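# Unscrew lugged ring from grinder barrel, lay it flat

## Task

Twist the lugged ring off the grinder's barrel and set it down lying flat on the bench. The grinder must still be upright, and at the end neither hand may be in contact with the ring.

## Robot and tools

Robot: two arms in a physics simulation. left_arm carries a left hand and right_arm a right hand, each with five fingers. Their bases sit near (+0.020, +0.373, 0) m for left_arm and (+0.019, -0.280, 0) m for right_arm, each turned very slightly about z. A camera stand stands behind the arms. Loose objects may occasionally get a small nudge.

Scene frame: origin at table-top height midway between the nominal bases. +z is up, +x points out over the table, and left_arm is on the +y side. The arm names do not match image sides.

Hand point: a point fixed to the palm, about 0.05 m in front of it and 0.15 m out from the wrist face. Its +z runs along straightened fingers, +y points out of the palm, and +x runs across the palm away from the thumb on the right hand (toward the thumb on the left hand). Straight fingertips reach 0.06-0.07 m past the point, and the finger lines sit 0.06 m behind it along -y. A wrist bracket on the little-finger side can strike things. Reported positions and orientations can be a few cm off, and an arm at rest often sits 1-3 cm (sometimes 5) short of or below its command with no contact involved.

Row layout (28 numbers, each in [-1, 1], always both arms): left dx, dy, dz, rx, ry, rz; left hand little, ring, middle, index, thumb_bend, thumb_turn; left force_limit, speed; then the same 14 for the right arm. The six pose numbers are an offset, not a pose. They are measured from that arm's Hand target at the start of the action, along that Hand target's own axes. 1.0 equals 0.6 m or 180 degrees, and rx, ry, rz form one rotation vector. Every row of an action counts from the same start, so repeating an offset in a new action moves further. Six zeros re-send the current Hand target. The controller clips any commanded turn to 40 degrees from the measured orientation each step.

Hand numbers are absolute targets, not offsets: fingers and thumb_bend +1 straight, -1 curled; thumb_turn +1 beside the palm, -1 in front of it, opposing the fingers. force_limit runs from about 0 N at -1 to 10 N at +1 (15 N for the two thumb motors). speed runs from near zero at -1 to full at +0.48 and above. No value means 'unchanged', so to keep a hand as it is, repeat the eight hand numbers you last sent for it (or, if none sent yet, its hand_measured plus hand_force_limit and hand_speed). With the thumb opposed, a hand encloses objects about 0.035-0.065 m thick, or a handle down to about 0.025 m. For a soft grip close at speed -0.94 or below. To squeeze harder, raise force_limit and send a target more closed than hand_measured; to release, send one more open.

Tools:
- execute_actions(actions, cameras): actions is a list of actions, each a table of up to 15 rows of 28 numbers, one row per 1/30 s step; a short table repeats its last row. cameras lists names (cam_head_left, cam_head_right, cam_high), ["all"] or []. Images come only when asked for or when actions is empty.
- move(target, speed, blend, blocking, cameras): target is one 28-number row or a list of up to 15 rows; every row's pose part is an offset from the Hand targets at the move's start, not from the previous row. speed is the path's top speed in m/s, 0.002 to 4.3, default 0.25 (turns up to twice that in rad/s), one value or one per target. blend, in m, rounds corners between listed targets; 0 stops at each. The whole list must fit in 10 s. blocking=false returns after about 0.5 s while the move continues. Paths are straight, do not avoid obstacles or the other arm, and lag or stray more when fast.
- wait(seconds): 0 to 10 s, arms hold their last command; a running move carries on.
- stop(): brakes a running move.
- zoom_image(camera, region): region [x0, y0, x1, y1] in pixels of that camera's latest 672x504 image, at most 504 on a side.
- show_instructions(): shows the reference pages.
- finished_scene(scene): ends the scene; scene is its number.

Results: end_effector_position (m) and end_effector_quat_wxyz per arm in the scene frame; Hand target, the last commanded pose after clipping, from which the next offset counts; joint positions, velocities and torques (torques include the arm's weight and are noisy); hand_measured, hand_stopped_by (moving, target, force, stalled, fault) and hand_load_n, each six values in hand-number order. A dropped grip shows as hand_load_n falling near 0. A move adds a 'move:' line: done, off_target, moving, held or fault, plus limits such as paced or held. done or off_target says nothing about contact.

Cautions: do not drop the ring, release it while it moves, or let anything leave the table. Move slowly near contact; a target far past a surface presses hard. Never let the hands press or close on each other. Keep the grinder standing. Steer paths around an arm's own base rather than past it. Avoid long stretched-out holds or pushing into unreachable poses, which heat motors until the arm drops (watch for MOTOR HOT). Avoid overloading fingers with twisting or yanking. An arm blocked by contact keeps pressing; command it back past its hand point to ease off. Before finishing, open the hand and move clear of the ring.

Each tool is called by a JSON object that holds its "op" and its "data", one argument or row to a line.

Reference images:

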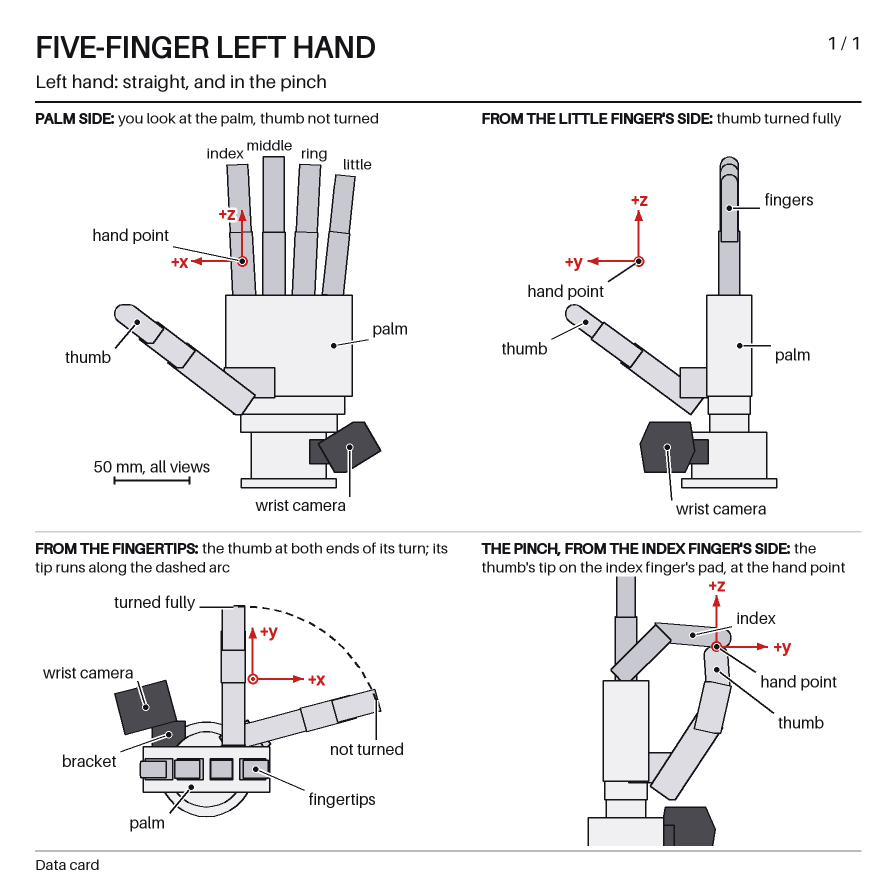

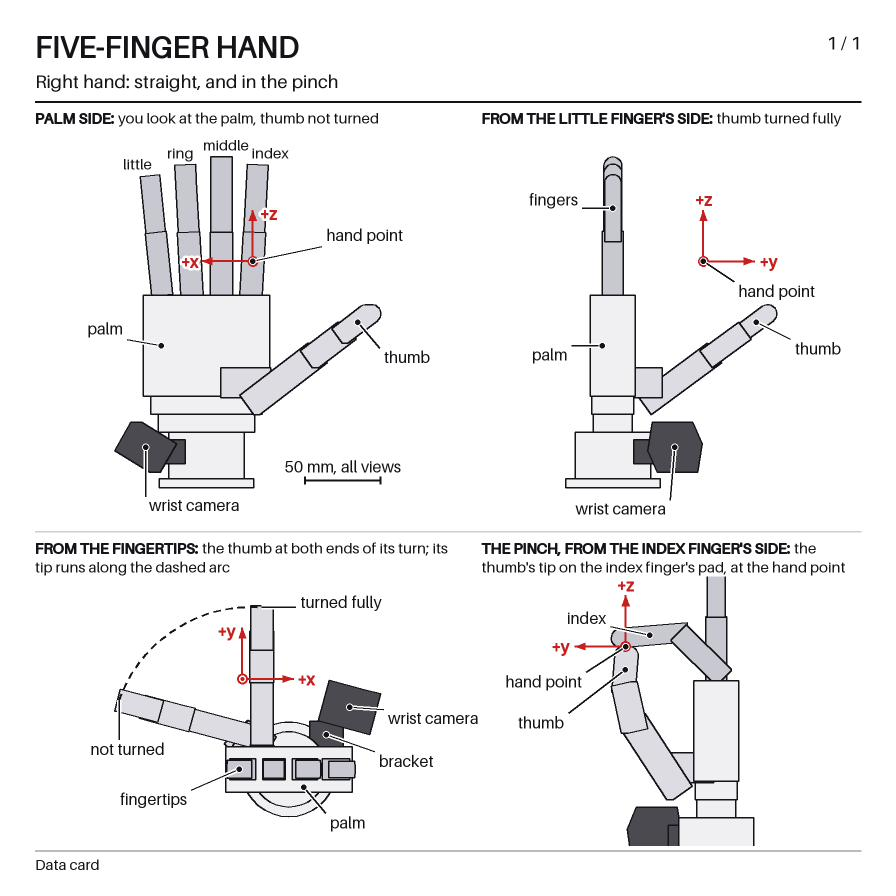

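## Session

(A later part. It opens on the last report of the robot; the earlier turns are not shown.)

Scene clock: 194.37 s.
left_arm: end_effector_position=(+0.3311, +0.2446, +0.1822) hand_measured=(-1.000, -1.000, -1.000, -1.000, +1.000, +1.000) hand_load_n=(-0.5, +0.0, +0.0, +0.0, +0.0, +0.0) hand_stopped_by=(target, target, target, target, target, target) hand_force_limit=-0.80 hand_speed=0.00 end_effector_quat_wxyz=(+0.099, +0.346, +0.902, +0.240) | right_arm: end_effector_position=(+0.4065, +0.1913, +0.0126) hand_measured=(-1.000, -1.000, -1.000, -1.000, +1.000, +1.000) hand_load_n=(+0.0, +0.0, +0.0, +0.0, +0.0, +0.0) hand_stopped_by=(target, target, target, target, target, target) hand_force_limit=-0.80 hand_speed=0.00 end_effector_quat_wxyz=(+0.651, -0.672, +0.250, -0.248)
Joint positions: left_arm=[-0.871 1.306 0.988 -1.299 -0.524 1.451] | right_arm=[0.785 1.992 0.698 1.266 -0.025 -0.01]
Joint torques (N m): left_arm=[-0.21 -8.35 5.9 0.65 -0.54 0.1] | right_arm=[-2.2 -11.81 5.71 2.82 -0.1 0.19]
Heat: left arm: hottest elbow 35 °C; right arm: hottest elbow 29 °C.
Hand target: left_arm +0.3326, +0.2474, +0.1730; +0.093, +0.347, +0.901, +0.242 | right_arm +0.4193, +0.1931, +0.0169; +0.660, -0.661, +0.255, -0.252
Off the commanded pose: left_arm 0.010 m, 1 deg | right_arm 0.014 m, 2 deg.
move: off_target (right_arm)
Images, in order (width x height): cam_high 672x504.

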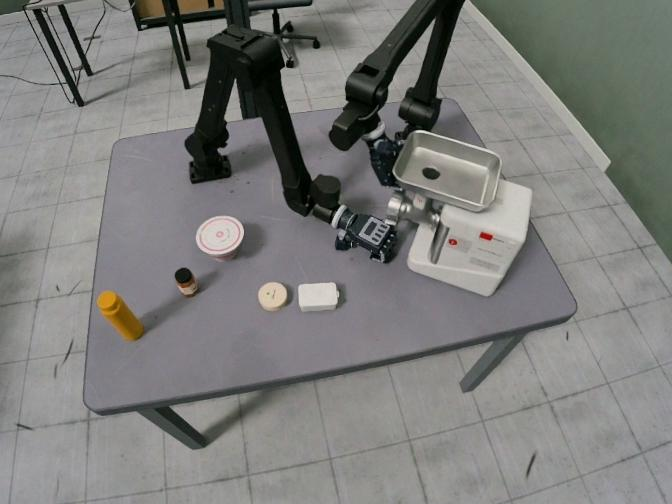

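{"op": "move", "data": {
  "target": [
    [0,0.02,-0.0346,0,0,0,-1,-1,-1,-1,1,1,-0.8,0, 0,0,0,0,0,0,-1,-1,-1,-1,1,1,-0.8,0],
    [0.028,0.02,-0.0346,0,0,0,-1,-1,-1,-1,1,1,-0.8,0, 0,0,0,0,0,0,-1,-1,-1,-1,1,1,-0.8,0],
    [0.028,0,0,0,0,0,-1,-1,-1,-1,1,1,-0.8,0, 0,0,0,0,0,0,-1,-1,-1,-1,1,1,-0.8,0]
  ],
  "speed": [0.08,0.08,0.06],
  "cameras": ["cam_high"]
}}

{"op": "zoom_image", "data": {
  "camera": "cam_high",
  "region": [340, 140, 440, 240]
}}

Scene clock: 197.20 s.
left_arm: end_effector_position=(+0.3211, +0.2563, +0.1835) hand_measured=(-1.000, -1.000, -1.000, -1.000, +1.000, +1.000) hand_load_n=(-0.5, +0.0, +0.0, +0.0, +0.0, +0.0) hand_stopped_by=(target, target, target, target, target, target) hand_force_limit=-0.80 hand_speed=0.00 end_effector_quat_wxyz=(+0.100, +0.347, +0.901, +0.241) | right_arm: end_effector_position=(+0.4065, +0.1913, +0.0126) hand_measured=(-1.000, -1.000, -1.000, -1.000, +1.000, +1.000) hand_load_n=(+0.0, +0.0, +0.0, +0.0, +0.0, -0.5) hand_stopped_by=(target, target, target, target, target, target) hand_force_limit=-0.80 hand_speed=0.00 end_effector_quat_wxyz=(+0.651, -0.672, +0.250, -0.248)
Joint positions: left_arm=[-0.871 1.261 0.951 -1.305 -0.526 1.454] | right_arm=[0.785 1.992 0.698 1.266 -0.025 -0.01]
Joint torques (N m): left_arm=[-0.79 -7.12 5.65 0.57 -0.47 0.02] | right_arm=[-2.14 -11.87 5.7 2.8 -0.09 0.19]
Heat: left arm: hottest elbow 35 °C; right arm: hottest elbow 29 °C.
Hand target: left_arm +0.3201, +0.2587, +0.1730; +0.093, +0.347, +0.901, +0.242 | right_arm +0.4193, +0.1931, +0.0169; +0.660, -0.661, +0.255, -0.252
Off the commanded pose: left_arm 0.011 m, 1 deg | right_arm 0.014 m, 2 deg.
move: off_target (left_arm, right_arm)
Images, in order (width x height): cam_high 672x504.

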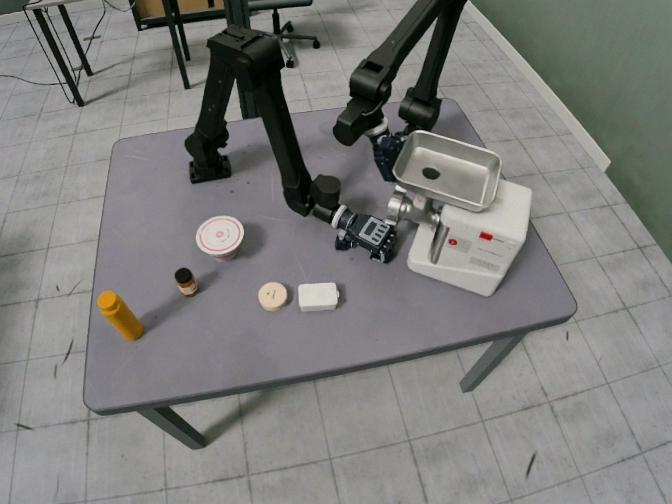

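Scaled by 5.040 from the camera's 672x504 image, which has a finer 960x720 frame.

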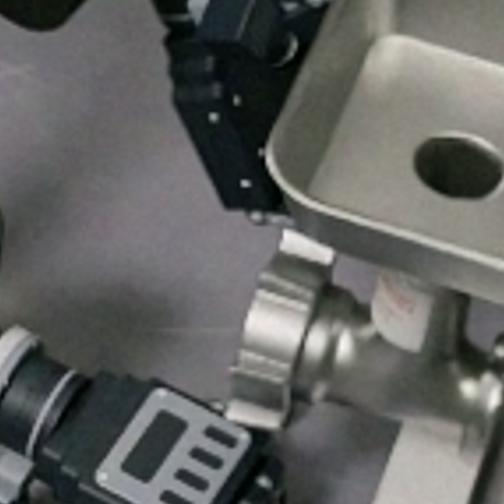

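{"op": "move", "data": {
  "target": [0,-0.025,0.0433,0,0,0,-1,-1,-1,-1,1,1,-0.8,0, 0,0,0,0,0,0,-1,-1,-1,-1,1,1,-0.8,0],
  "speed": 0.06,
  "cameras": ["cam_high"]
}}

{"op": "zoom_image", "data": {
  "camera": "cam_high",
  "region": [340, 140, 440, 240]
}}

Scene clock: 198.43 s.
left_arm: end_effector_position=(+0.3218, +0.2558, +0.1778) hand_measured=(-1.000, -1.000, -1.000, -1.000, +1.000, +1.000) hand_load_n=(-3.0, +0.0, +0.0, +0.0, +0.0, +0.0) hand_stopped_by=(target, target, target, target, target, target) hand_force_limit=-0.80 hand_speed=0.00 end_effector_quat_wxyz=(+0.124, +0.337, +0.903, +0.234) | right_arm: end_effector_position=(+0.4065, +0.1913, +0.0126) hand_measured=(-1.000, -1.000, -1.000, -1.000, +1.000, +1.000) hand_load_n=(+0.0, +0.0, +0.0, +0.0, +0.0, -0.5) hand_stopped_by=(target, target, target, target, target, target) hand_force_limit=-0.80 hand_speed=0.00 end_effector_quat_wxyz=(+0.651, -0.672, +0.250, -0.248)
Joint positions: left_arm=[-0.874 1.24 0.92 -1.247 -0.536 1.444] | right_arm=[0.785 1.992 0.698 1.266 -0.025 -0.01]
Joint torques (N m): left_arm=[-0.26 -2.84 3.89 1.57 -0.05 0.1] | right_arm=[-2.2 -11.75 5.68 2.82 -0.09 0.19]
Heat: left arm: hottest elbow 35 °C; right arm: hottest elbow 29 °C.
Hand target: left_arm +0.3201, +0.2588, +0.1429; +0.092, +0.347, +0.901, +0.243 | right_arm +0.4193, +0.1931, +0.0169; +0.660, -0.661, +0.255, -0.252
Off the commanded pose: left_arm 0.035 m, 4 deg | right_arm 0.014 m, 2 deg.
move: off_target (left_arm, right_arm)
Images, in order (width x height): cam_high 672x504.

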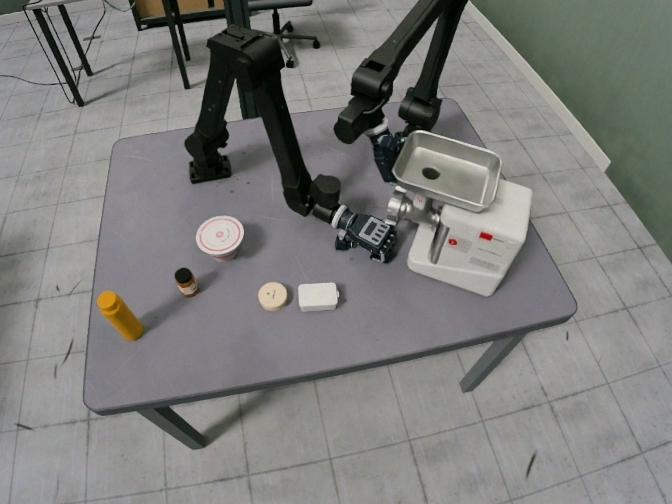

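Scaled by 5.040 from the camera's 672x504 image, which has a finer 960x720 frame.

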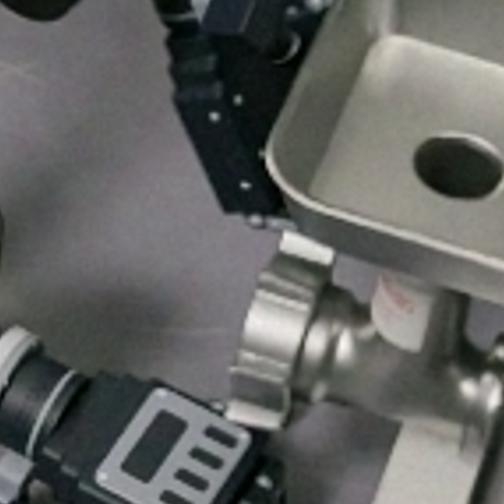

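{"op": "move", "data": {
  "target": [0,-0.0333,0.0577,0,0,0,-1,-1,-1,-1,1,1,-0.8,0, 0,-0.117,0,0,0,0,-1,-1,-1,-1,1,1,-0.8,0],
  "speed": 0.06,
  "cameras": ["cam_high","cam_head_right"]
}}

{"op": "zoom_image", "data": {
  "camera": "cam_high",
  "region": [340, 140, 440, 240]
}}

{"op": "zoom_image", "data": {
  "camera": "cam_head_right",
  "region": [210, 250, 320, 340]
}}

Scene clock: 201.13 s.
left_arm: end_effector_position=(+0.3196, +0.2560, +0.1694) hand_measured=(-1.000, -1.000, -1.000, -1.000, +1.000, +1.000) hand_load_n=(-6.5, +0.0, +0.0, +0.0, +0.0, +0.0) hand_stopped_by=(target, target, target, target, target, target) hand_force_limit=-0.80 hand_speed=0.00 end_effector_quat_wxyz=(+0.156, +0.320, +0.906, +0.228) | right_arm: end_effector_position=(+0.4034, +0.1869, +0.0321) hand_measured=(-1.000, -1.000, -1.000, -1.000, +1.000, +1.000) hand_load_n=(+0.0, +0.0, +0.0, +0.0, +0.0, -0.5) hand_stopped_by=(target, target, target, target, target, target) hand_force_limit=-0.80 hand_speed=0.00 end_effector_quat_wxyz=(-0.623, +0.698, -0.260, +0.237)
Joint positions: left_arm=[-0.886 1.214 0.873 -1.175 -0.558 1.412] | right_arm=[0.784 1.861 0.691 1.059 -0.025 -0.01]
Joint torques (N m): left_arm=[-0.03 2.73 2.21 2.54 0.91 0.36] | right_arm=[-2.02 -18.73 6.17 3.02 -0.11 0.2]
Heat: left arm: hottest elbow 35 °C; right arm: hottest elbow 29 °C.
Hand target: left_arm +0.3201, +0.2589, +0.1030; +0.093, +0.347, +0.901, +0.243 | right_arm +0.4197, +0.1931, +0.0872; -0.660, +0.661, -0.255, +0.252
Off the commanded pose: left_arm 0.067 m, 8 deg | right_arm 0.058 m, 6 deg.
move: off_target (left_arm, right_arm)
Images, in order (width x height): cam_head_right 672x504, cam_high 672x504.

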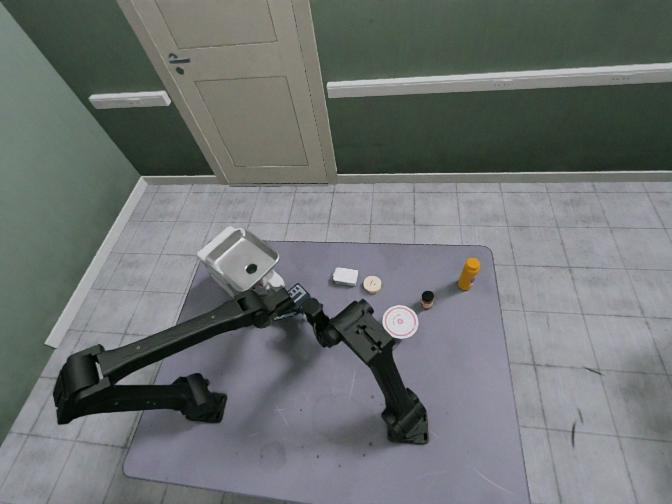

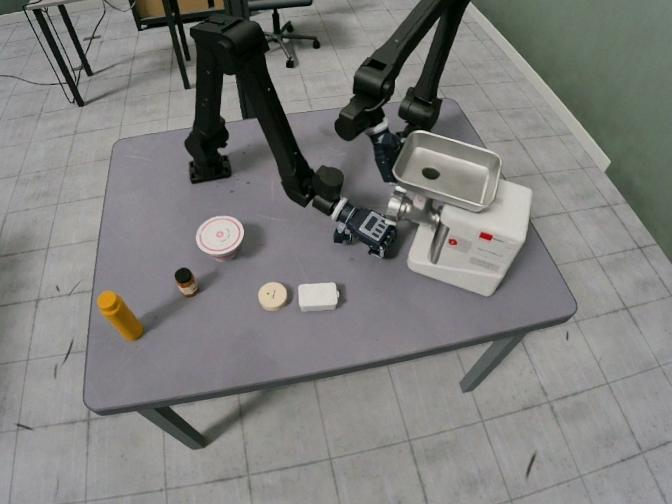

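Scaled by 5.040 from the camera's 672x504 image, which has a finer 960x720 frame.

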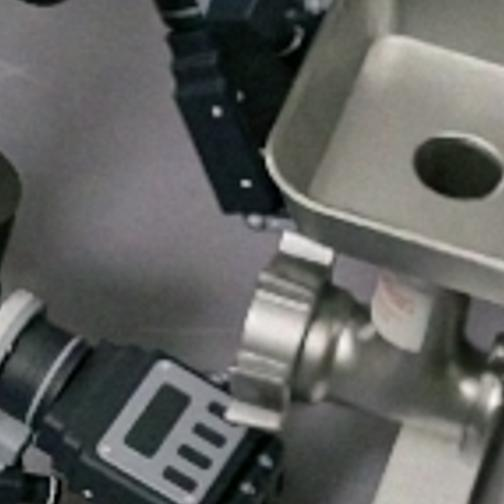

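Scaled by 4.582 from the camera's 672x504 image, which has a finer 960x720 frame.

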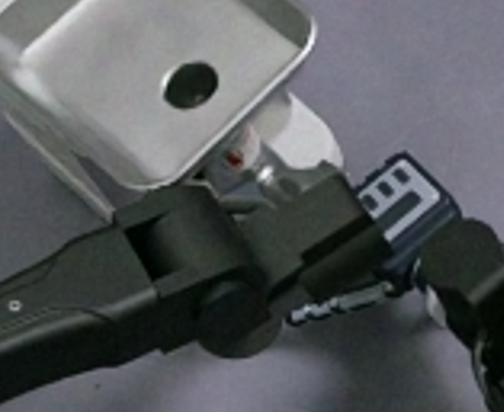

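{"op": "move", "data": {
  "target": [0,0,0,0,0,0,-1,-1,-1,-1,1,1,-0.8,0, 0,-0.083,0.03,0.04,0,0,-1,-1,-1,-1,1,1,-0.8,0],
  "speed": 0.06,
  "cameras": ["cam_high","cam_head_right"]
}}

{"op": "zoom_image", "data": {
  "camera": "cam_high",
  "region": [340, 140, 440, 240]
}}

Scene clock: 202.80 s.
left_arm: end_effector_position=(+0.3195, +0.2560, +0.1694) hand_measured=(-1.000, -1.000, -1.000, -1.000, +1.000, +1.000) hand_load_n=(-6.0, +0.0, +0.0, +0.0, -0.5, +0.0) hand_stopped_by=(target, target, target, target, target, target) hand_force_limit=-0.80 hand_speed=0.00 end_effector_quat_wxyz=(+0.156, +0.320, +0.906, +0.228) | right_arm: end_effector_position=(+0.4040, +0.1874, +0.0350) hand_measured=(-1.000, -1.000, -1.000, -1.000, +1.000, +1.000) hand_load_n=(+0.0, +0.0, +0.0, +0.0, +0.0, -0.5) hand_stopped_by=(target, target, target, target, target, target) hand_force_limit=-0.80 hand_speed=0.00 end_effector_quat_wxyz=(-0.626, +0.696, -0.259, +0.239)
Joint positions: left_arm=[-0.886 1.214 0.873 -1.175 -0.558 1.411] | right_arm=[0.784 1.859 0.691 1.066 -0.025 -0.011]
Joint velocities: left_arm=[within noise] | right_arm=[0.005 -0.044 0.007 -0.012 -0.037 0.007]
Joint torques (N m): left_arm=[-0.38 2.49 2.19 2.55 0.92 0.37] | right_arm=[-2.08 -21.42 8.01 5.61 -0.13 0.23]
Heat: left arm: hottest elbow 34 °C; right arm: hottest elbow 29 °C.
Hand target: left_arm +0.3200, +0.2589, +0.1030; +0.093, +0.347, +0.901, +0.243 | right_arm +0.4319, +0.2065, +0.1370; -0.700, +0.618, -0.238, +0.267
Off the commanded pose: left_arm 0.066 m, 8 deg | right_arm 0.107 m, 13 deg.
move: off_target (left_arm, right_arm)
Images, in order (width x height): cam_head_right 672x504, cam_high 672x504.

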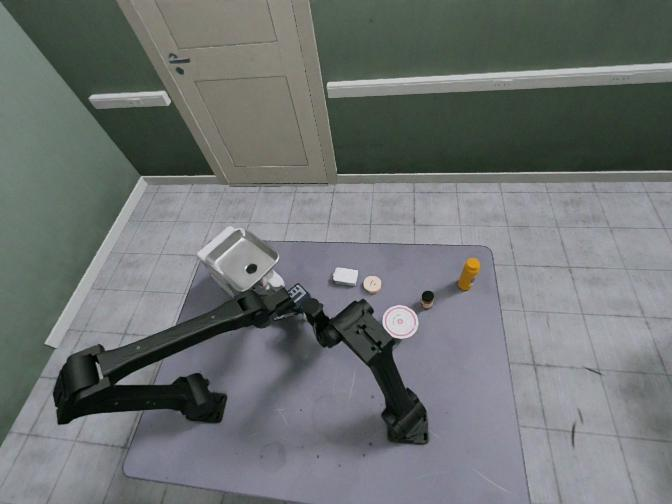

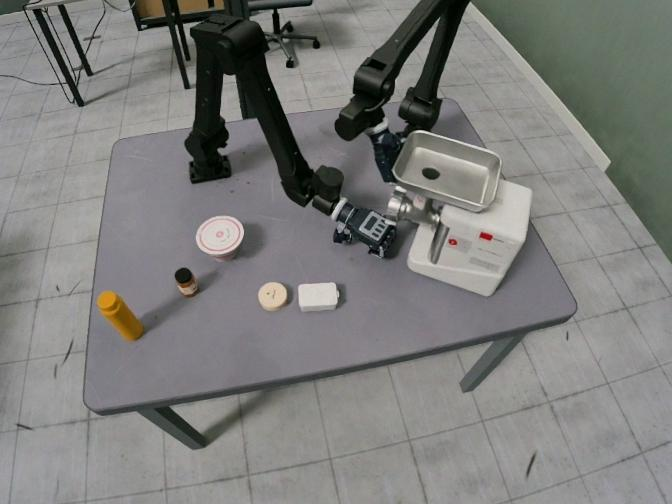

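Scaled by 5.040 from the camera's 672x504 image, which has a finer 960x720 frame.

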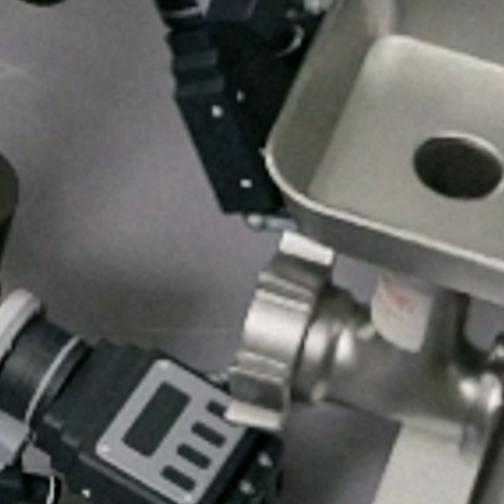

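{"op": "move", "data": {
  "target": [0,-0.025,0.0433,0,0,0,-1,-1,-1,-1,1,1,-0.8,0, 0,-0.083,0,0,0,0,-1,-1,-1,-1,1,1,-0.8,0],
  "speed": 0.06,
  "cameras": ["cam_high","cam_head_right"]
}}

{"op": "zoom_image", "data": {
  "camera": "cam_high",
  "region": [340, 140, 440, 240]
}}

Scene clock: 204.87 s.
left_arm: end_effector_position=(+0.3180, +0.2560, +0.1644) hand_measured=(-1.000, -1.000, -1.000, -1.000, +1.000, +1.000) hand_load_n=(-8.5, +0.0, +0.0, +0.0, +0.0, +0.0) hand_stopped_by=(target, target, target, target, target, target) hand_force_limit=-0.80 hand_speed=0.00 end_effector_quat_wxyz=(+0.183, +0.304, +0.908, +0.224) | right_arm: end_effector_position=(+0.3919, +0.1663, +0.0522) hand_measured=(-1.000, -1.000, -1.000, -1.000, +1.000, +1.000) hand_load_n=(+0.0, +0.0, +0.0, -0.5, +0.0, -0.5) hand_stopped_by=(target, target, target, target, target, target) hand_force_limit=-0.80 hand_speed=0.00 end_effector_quat_wxyz=(-0.603, +0.716, -0.259, +0.239)
Joint positions: left_arm=[-0.896 1.194 0.838 -1.119 -0.579 1.382] | right_arm=[0.775 1.73 0.641 0.929 -0.029 -0.034]
Joint torques (N m): left_arm=[0.32 7.06 1.09 3 1.87 0.58] | right_arm=[-1.73 -22.71 11.41 5.3 -0.23 0.42]
Heat: left arm: hottest elbow 34 °C; right arm: hottest shoulder 29 °C.
Hand target: left_arm +0.3202, +0.2589, +0.0731; +0.093, +0.347, +0.901, +0.243 | right_arm +0.4279, +0.2019, +0.1863; -0.700, +0.618, -0.238, +0.267
Off the commanded pose: left_arm 0.091 m, 12 deg | right_arm 0.143 m, 16 deg.
move: off_target (left_arm, right_arm)
Images, in order (width x height): cam_head_right 672x504, cam_high 672x504.

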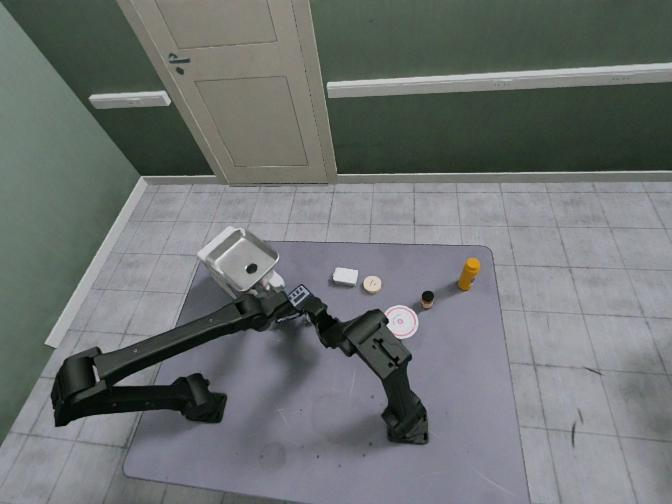

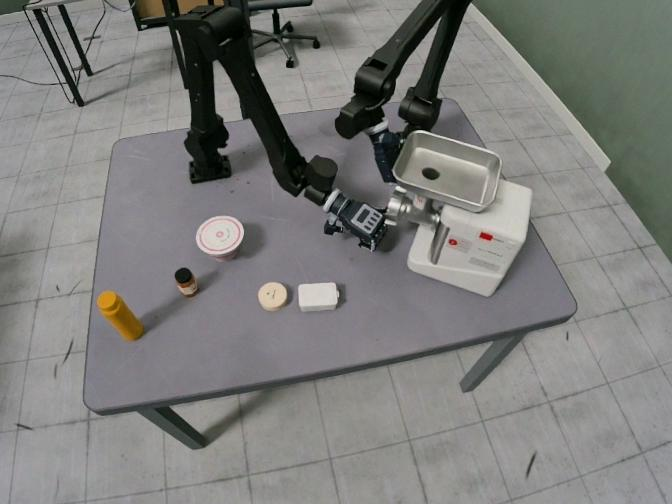

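Scaled by 5.040 from the camera's 672x504 image, which has a finer 960x720 frame.

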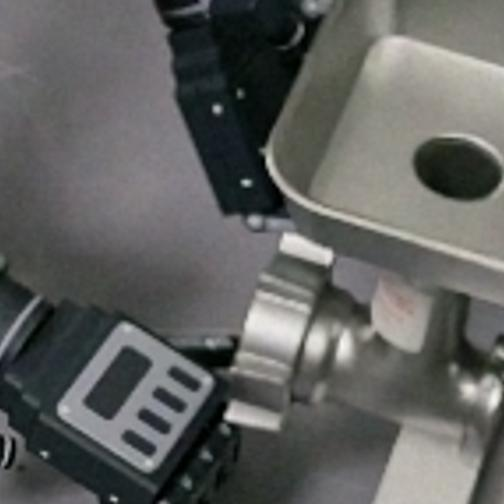

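{"op": "move", "data": {
  "target": [
    [0,0,0,0,0,0,-1,-1,-1,-1,1,1,-0.8,0, -0.005,0.250,-0.081,-0.02,0,0,-1,-1,-1,-1,1,1,-0.8,0],
    [0,0,0,0,0,0,-1,-1,-1,-1,1,1,-0.8,0, -0.005,0.254,-0.046,-0.02,0,0,-1,-1,-1,-1,1,1,-0.8,0]
  ],
  "speed": 0.12,
  "cameras": ["cam_high","cam_head_right"]
}}

{"op": "zoom_image", "data": {
  "camera": "cam_high",
  "region": [340, 140, 440, 240]
}}

Scene clock: 208.43 s.
left_arm: end_effector_position=(+0.3180, +0.2557, +0.1643) hand_measured=(-1.000, -1.000, -1.000, -1.000, +1.000, +1.000) hand_load_n=(-8.0, +0.0, +0.0, +0.0, +0.0, +0.0) hand_stopped_by=(target, target, target, target, target, target) hand_force_limit=-0.80 hand_speed=0.00 end_effector_quat_wxyz=(+0.184, +0.304, +0.908, +0.223) | right_arm: end_effector_position=(+0.4137, +0.1895, +0.0314) hand_measured=(-1.000, -1.000, -1.000, -1.000, +1.000, +1.000) hand_load_n=(+0.0, +0.5, +0.5, +0.0, +0.0, +0.0) hand_stopped_by=(target, target, target, target, target, target) hand_force_limit=-0.80 hand_speed=0.00 end_effector_quat_wxyz=(+0.676, -0.644, +0.243, -0.263)
Joint positions: left_arm=[-0.897 1.194 0.838 -1.119 -0.579 1.381] | right_arm=[0.775 2 0.695 1.357 -0.024 -0.009]
Joint torques (N m): left_arm=[0.38 6.65 1.02 2.97 1.87 0.57] | right_arm=[-1.03 -11.75 5.93 1.92 0.16 0.2]
Heat: left arm: hottest elbow 34 °C; right arm: hottest elbow 30 °C.
Hand target: left_arm +0.3201, +0.2589, +0.0731; +0.093, +0.347, +0.901, +0.242 | right_arm +0.4194, +0.1977, +0.0316; +0.680, -0.640, +0.247, -0.260
Off the commanded pose: left_arm 0.091 m, 12 deg | right_arm 0.010 m, 1 deg.
move: off_target (left_arm)
Images, in order (width x height): cam_head_right 672x504, cam_high 672x504.

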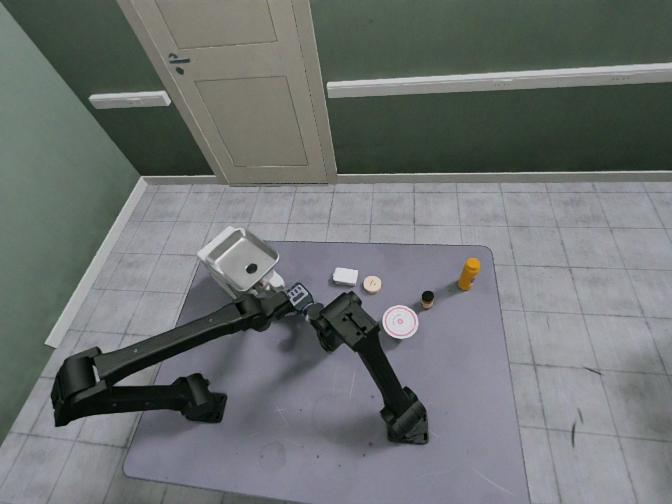

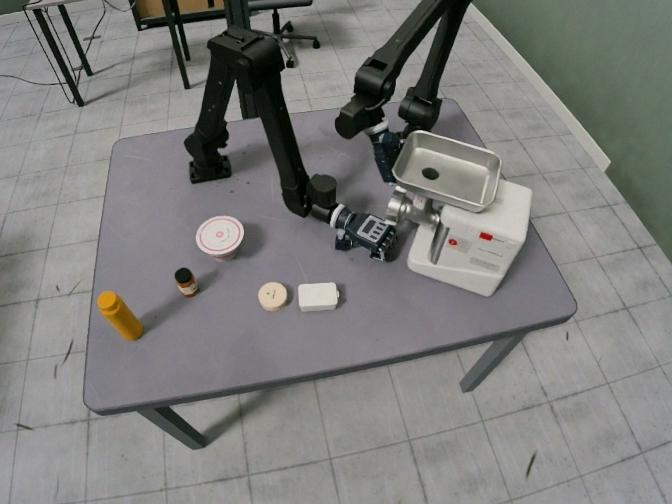

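Scaled by 5.040 from the camera's 672x504 image, which has a finer 960x720 frame.

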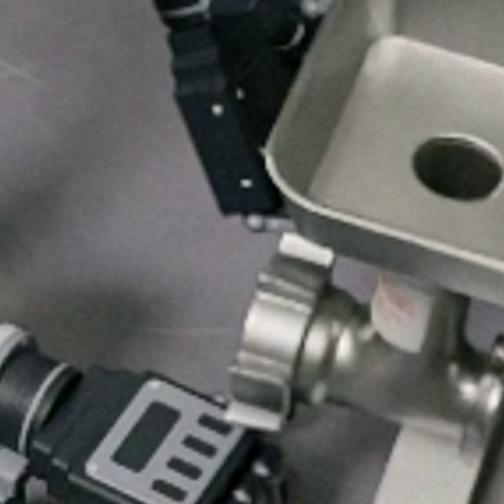

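{"op": "move", "data": {
  "target": [
    [0,0,0,0,0,0,-1,-1,-1,-1,1,1,-0.8,0, -0.005,-0.0827,0.0127,0.05,0,0,-1,-1,-1,-1,1,1,-0.8,0],
    [0,0,0,0,0,0,-1,-1,-1,-1,1,1,-0.8,0, -0.005,-0.165,0.0337,0.10,0,0,-1,-1,-1,-1,1,1,-0.8,0]
  ],
  "speed": 0.07,
  "blend": 0.02,
  "cameras": ["cam_high","cam_head_right"]
}}

{"op": "zoom_image", "data": {
  "camera": "cam_high",
  "region": [340, 140, 440, 240]
}}

Scene clock: 211.40 s.
left_arm: end_effector_position=(+0.3180, +0.2557, +0.1643) hand_measured=(-1.000, -1.000, -1.000, -1.000, +1.000, +1.000) hand_load_n=(-8.5, +0.0, +0.0, +0.0, +0.0, +0.0) hand_stopped_by=(target, target, target, target, target, target) hand_force_limit=-0.80 hand_speed=0.00 end_effector_quat_wxyz=(+0.184, +0.304, +0.908, +0.223) | right_arm: end_effector_position=(+0.4160, +0.1887, +0.0420) hand_measured=(-1.000, -1.000, -1.000, -1.000, +1.000, +1.000) hand_load_n=(+0.0, +0.0, +0.0, +0.0, +0.0, -0.5) hand_stopped_by=(target, target, target, target, target, target) hand_force_limit=-0.80 hand_speed=0.00 end_effector_quat_wxyz=(+0.700, -0.615, +0.230, -0.281)
Joint positions: left_arm=[-0.897 1.194 0.838 -1.119 -0.579 1.381] | right_arm=[0.775 2.04 0.695 1.483 -0.016 -0.021]
Joint torques (N m): left_arm=[0.26 6.77 1.01 3.04 1.87 0.59] | right_arm=[-0.62 -19.84 6.69 6.2 -0.04 0.32]
Heat: left arm: hottest elbow 33 °C; right arm: hottest elbow 30 °C.
Hand target: left_arm +0.3201, +0.2589, +0.0731; +0.093, +0.347, +0.901, +0.242 | right_arm +0.4270, +0.2101, +0.1318; +0.772, -0.525, +0.203, -0.295
Off the commanded pose: left_arm 0.091 m, 12 deg | right_arm 0.093 m, 14 deg.
joint sent to its limit (right arm) — joint 4 (wrist pitch), upper limit. The joint targets are off in position, not in orientation.
move: off_target (left_arm, right_arm)
Images, in order (width x height): cam_head_right 672x504, cam_high 672x504.

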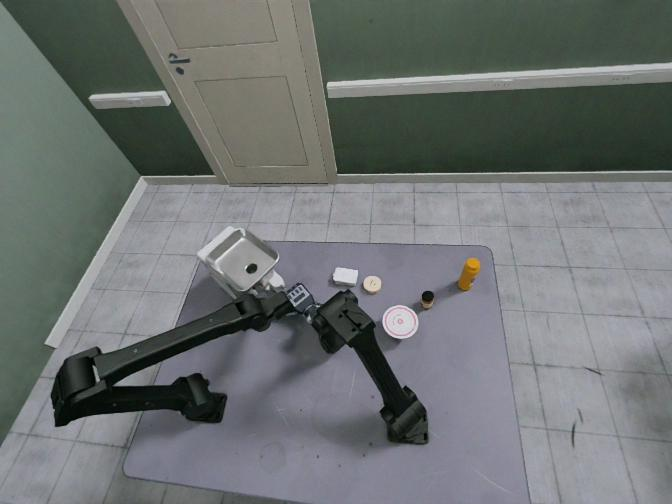

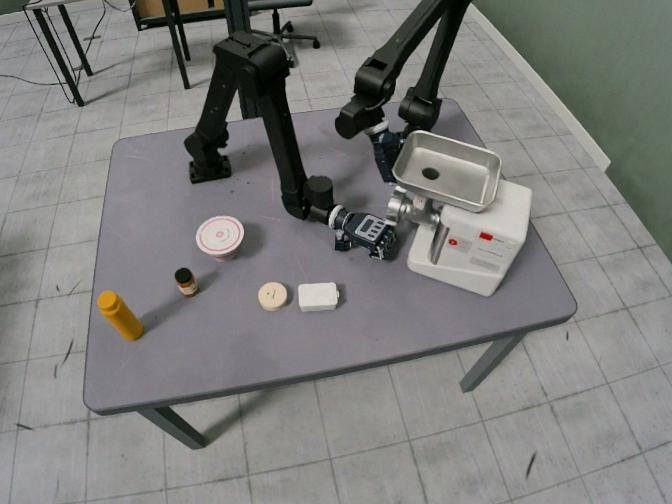

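Scaled by 5.040 from the camera's 672x504 image, which has a finer 960x720 frame.

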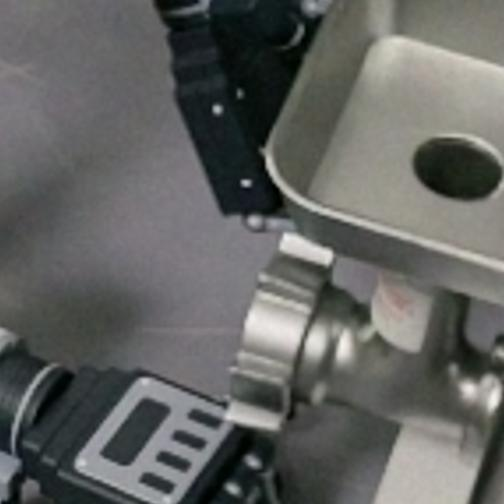

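{"op": "move", "data": {
  "target": [0,0,0,0,0,0,-1,-1,-1,-1,1,1,-0.8,0, 0,-0.093,0.0366,-0.03,0,0,-1,-1,-1,-1,1,1,-0.8,0],
  "speed": 0.07,
  "cameras": ["cam_high","cam_head_right"]
}}

{"op": "zoom_image", "data": {
  "camera": "cam_high",
  "region": [340, 140, 440, 240]
}}

Scene clock: 213.27 s.
left_arm: end_effector_position=(+0.3179, +0.2557, +0.1643) hand_measured=(-1.000, -1.000, -1.000, -1.000, +1.000, +1.000) hand_load_n=(-8.5, +0.0, +0.0, +0.0, +0.0, +0.0) hand_stopped_by=(target, target, target, target, target, target) hand_force_limit=-0.80 hand_speed=0.00 end_effector_quat_wxyz=(+0.184, +0.304, +0.908, +0.223) | right_arm: end_effector_position=(+0.4080, +0.1788, +0.0406) hand_measured=(-1.000, -1.000, -1.000, -1.000, +1.000, +1.000) hand_load_n=(+0.0, +0.0, +0.0, +0.0, +0.0, -0.5) hand_stopped_by=(target, target, target, target, target, target) hand_force_limit=-0.80 hand_speed=0.00 end_effector_quat_wxyz=(+0.647, -0.672, +0.247, -0.264)
Joint positions: left_arm=[-0.897 1.194 0.838 -1.119 -0.579 1.381] | right_arm=[0.775 1.892 0.663 1.205 -0.016 -0.036]
Joint torques (N m): left_arm=[0.32 6.59 1.05 2.95 1.88 0.59] | right_arm=[-0.73 -27.11 8.46 5.87 -0.25 0.46]
Heat: left arm: hottest wrist yaw 34 °C; right arm: hottest elbow 30 °C.
Hand target: left_arm +0.3201, +0.2589, +0.0731; +0.093, +0.347, +0.901, +0.242 | right_arm +0.4272, +0.2099, +0.1917; +0.746, -0.561, +0.217, -0.285
Off the commanded pose: left_arm 0.091 m, 12 deg | right_arm 0.156 m, 18 deg.
move: off_target (left_arm, right_arm)
Images, in order (width x height): cam_head_right 672x504, cam_high 672x504.

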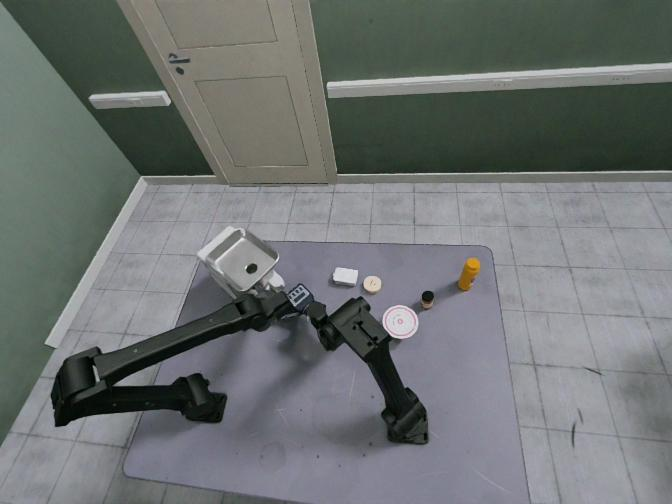

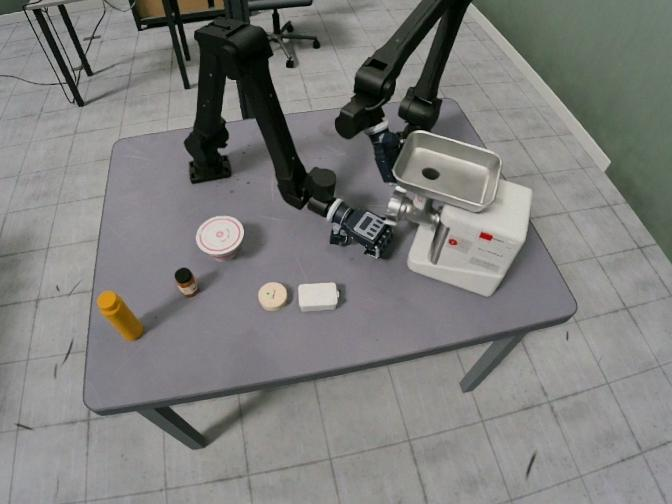

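Scaled by 5.040 from the camera's 672x504 image, which has a finer 960x720 frame.

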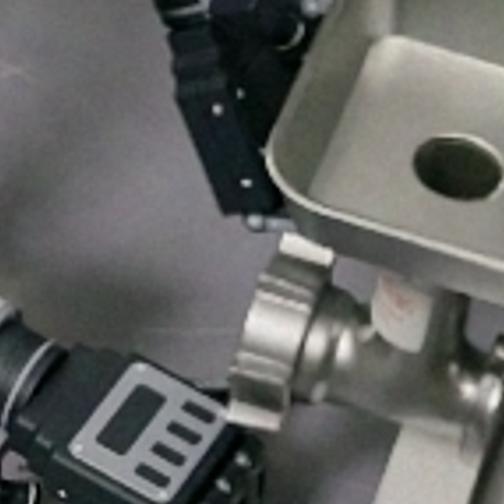

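{"op": "move", "data": {
  "target": [0,-0.0167,0.0289,0,0,0,-1,-1,-1,-1,1,1,-0.8,0, 0,-0.010,0.073,0,0,0,-1,-1,-1,-1,1,1,-0.8,0],
  "speed": 0.07,
  "cameras": ["cam_high","cam_head_right"]
}}

{"op": "zoom_image", "data": {
  "camera": "cam_high",
  "region": [340, 140, 440, 240]
}}

Scene clock: 214.87 s.
left_arm: end_effector_position=(+0.3150, +0.2577, +0.1588) hand_measured=(-1.000, -1.000, -1.000, -1.000, +1.000, +1.000) hand_load_n=(-10.0, +0.0, +0.0, +0.0, +0.0, +0.0) hand_stopped_by=(target, target, target, target, target, target) hand_force_limit=-0.80 hand_speed=0.00 end_effector_quat_wxyz=(+0.192, +0.296, +0.909, +0.222) | right_arm: end_effector_position=(+0.4042, +0.1752, +0.0397) hand_measured=(-1.000, -1.000, -1.000, -1.000, +1.000, +1.000) hand_load_n=(+0.0, +0.0, +0.0, +0.0, +0.0, -0.5) hand_stopped_by=(target, target, target, target, target, target) hand_force_limit=-0.80 hand_speed=0.00 end_effector_quat_wxyz=(-0.630, +0.689, -0.253, +0.256)
Joint positions: left_arm=[-0.902 1.187 0.816 -1.095 -0.588 1.361] | right_arm=[0.775 1.849 0.658 1.114 -0.017 -0.036]
Joint torques (N m): left_arm=[0.21 8.41 0.31 3.69 2.3 0.72] | right_arm=[-0.85 -25.35 14.83 5.35 -0.23 0.47]
Heat: left arm: hottest wrist yaw 34 °C; right arm: hottest elbow 30 °C.
Hand target: left_arm +0.3201, +0.2589, +0.0530; +0.093, +0.347, +0.901, +0.243 | right_arm +0.4543, +0.2400, +0.2096; -0.746, +0.561, -0.217, +0.285
Off the commanded pose: left_arm 0.106 m, 13 deg | right_arm 0.189 m, 21 deg.
move: off_target (left_arm, right_arm)
Images, in order (width x height): cam_head_right 672x504, cam_high 672x504.

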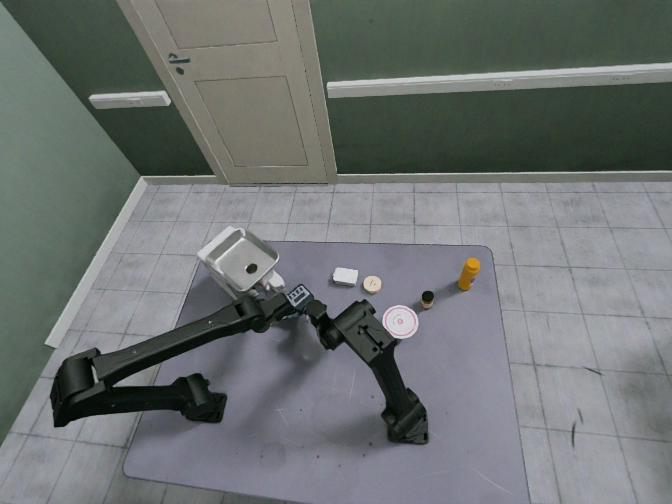

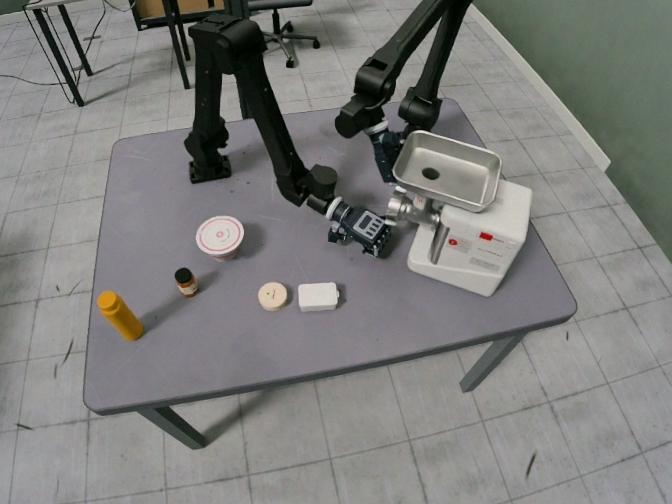

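Scaled by 5.040 from the camera's 672x504 image, which has a finer 960x720 frame.

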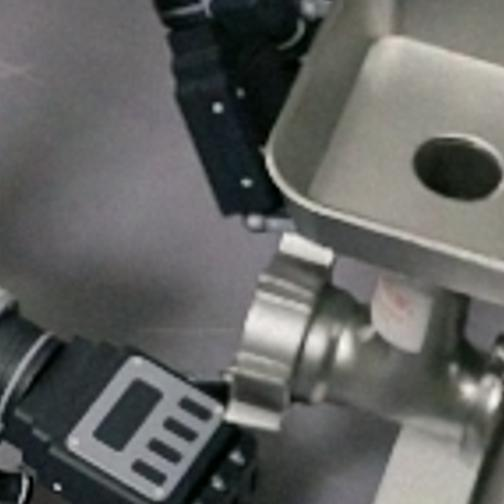

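{"op": "move", "data": {
  "target": [
    [0,0.1,-0.1732,0,0,0,-1,-1,-1,-1,1,1,-0.8,0, 0,0.2507,-0.202,-0.072,0,0,-1,-1,-1,-1,1,1,-0.8,0],
    [0,0.0792,-0.2372,-0.056,0,0,-1,-1,-1,-1,1,1,-0.8,0, 0,0.2595,-0.1715,-0.072,0,0,-1,-1,-1,-1,1,1,-0.8,0],
    [-0.003,0.1497,-0.1927,-0.056,0,0,-1,-1,-1,-1,1,1,-0.8,0, 0,0.2595,-0.1715,-0.072,0,0,-1,-1,-1,-1,1,1,-0.8,0]
  ],
  "speed": [0.12,0.12,0.1],
  "cameras": ["cam_high","cam_head_right","cam_head_left"]
}}

{"op": "zoom_image", "data": {
  "camera": "cam_high",
  "region": [340, 140, 440, 240]
}}

Scene clock: 223.43 s.
left_arm: end_effector_position=(+0.3286, +0.2746, +0.1916) hand_measured=(-1.000, -1.000, -1.000, -1.000, +1.000, +1.000) hand_load_n=(+0.0, +0.0, +0.0, +0.0, -0.5, +0.0) hand_stopped_by=(target, target, target, target, target, target) hand_force_limit=-0.80 hand_speed=0.00 end_effector_quat_wxyz=(+0.110, +0.343, +0.873, +0.328) | right_arm: end_effector_position=(+0.4138, +0.1875, +0.0314) hand_measured=(-1.000, -1.000, -1.000, -1.000, +1.000, +1.000) hand_load_n=(+0.0, +0.0, +0.0, +0.0, +0.0, -0.5) hand_stopped_by=(target, target, target, target, target, target) hand_force_limit=-0.80 hand_speed=0.00 end_effector_quat_wxyz=(+0.673, -0.645, +0.246, -0.265)
Joint positions: left_arm=[-0.881 1.299 0.92 -1.32 -0.698 1.423] | right_arm=[0.775 1.994 0.691 1.349 -0.016 -0.01]
Joint torques (N m): left_arm=[-0.32 -9.76 7.77 0.35 -0.7 0.1] | right_arm=[-0.44 -11.69 6.01 1.89 0.16 0.2]
Heat: left arm: hottest wrist yaw 34 °C; right arm: hottest shoulder 30 °C.
Hand target: left_arm +0.3349, +0.2722, +0.1981; +0.123, +0.337, +0.876, +0.321 | right_arm +0.4165, +0.1988, +0.0316; +0.678, -0.642, +0.247, -0.259
Off the commanded pose: left_arm 0.009 m, 2 deg | right_arm 0.012 m, 1 deg.
move: off_target (right_arm)

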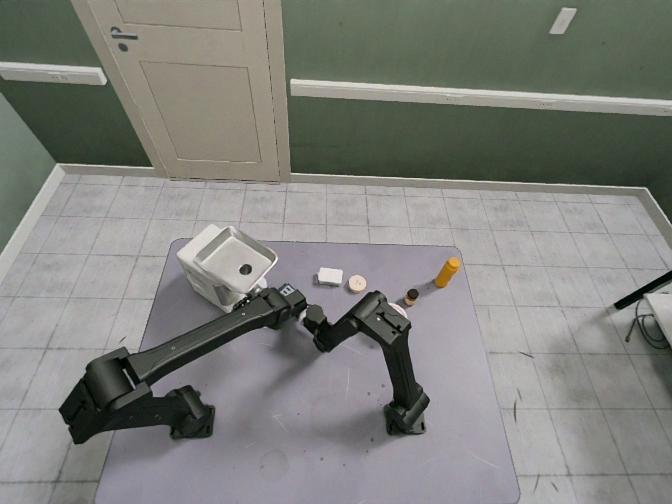

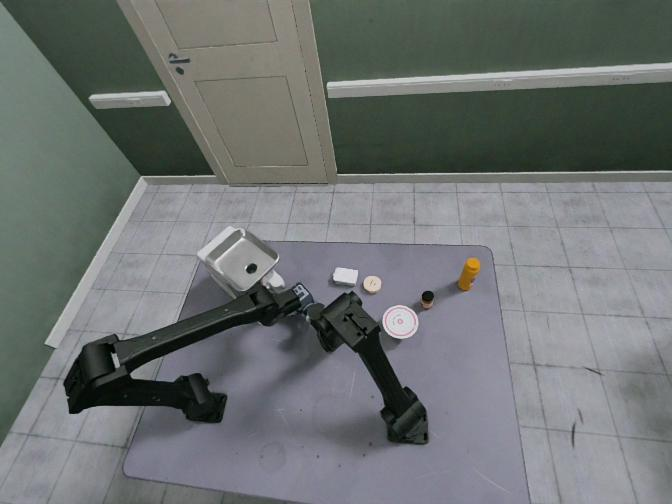

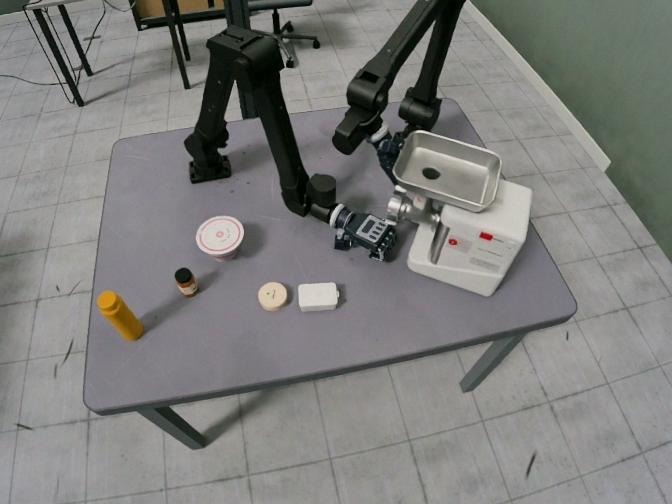

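Scaled by 5.040 from the camera's 672x504 image, which has a finer 960x720 frame.

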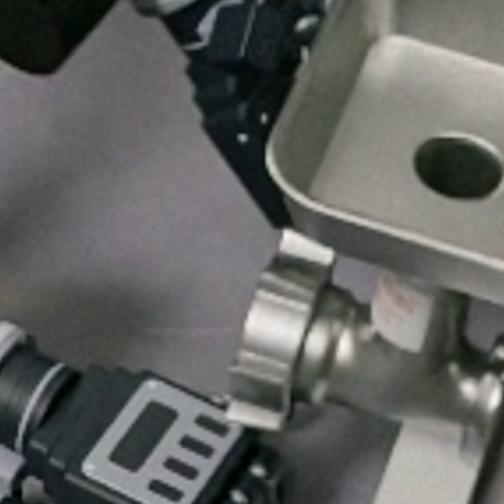

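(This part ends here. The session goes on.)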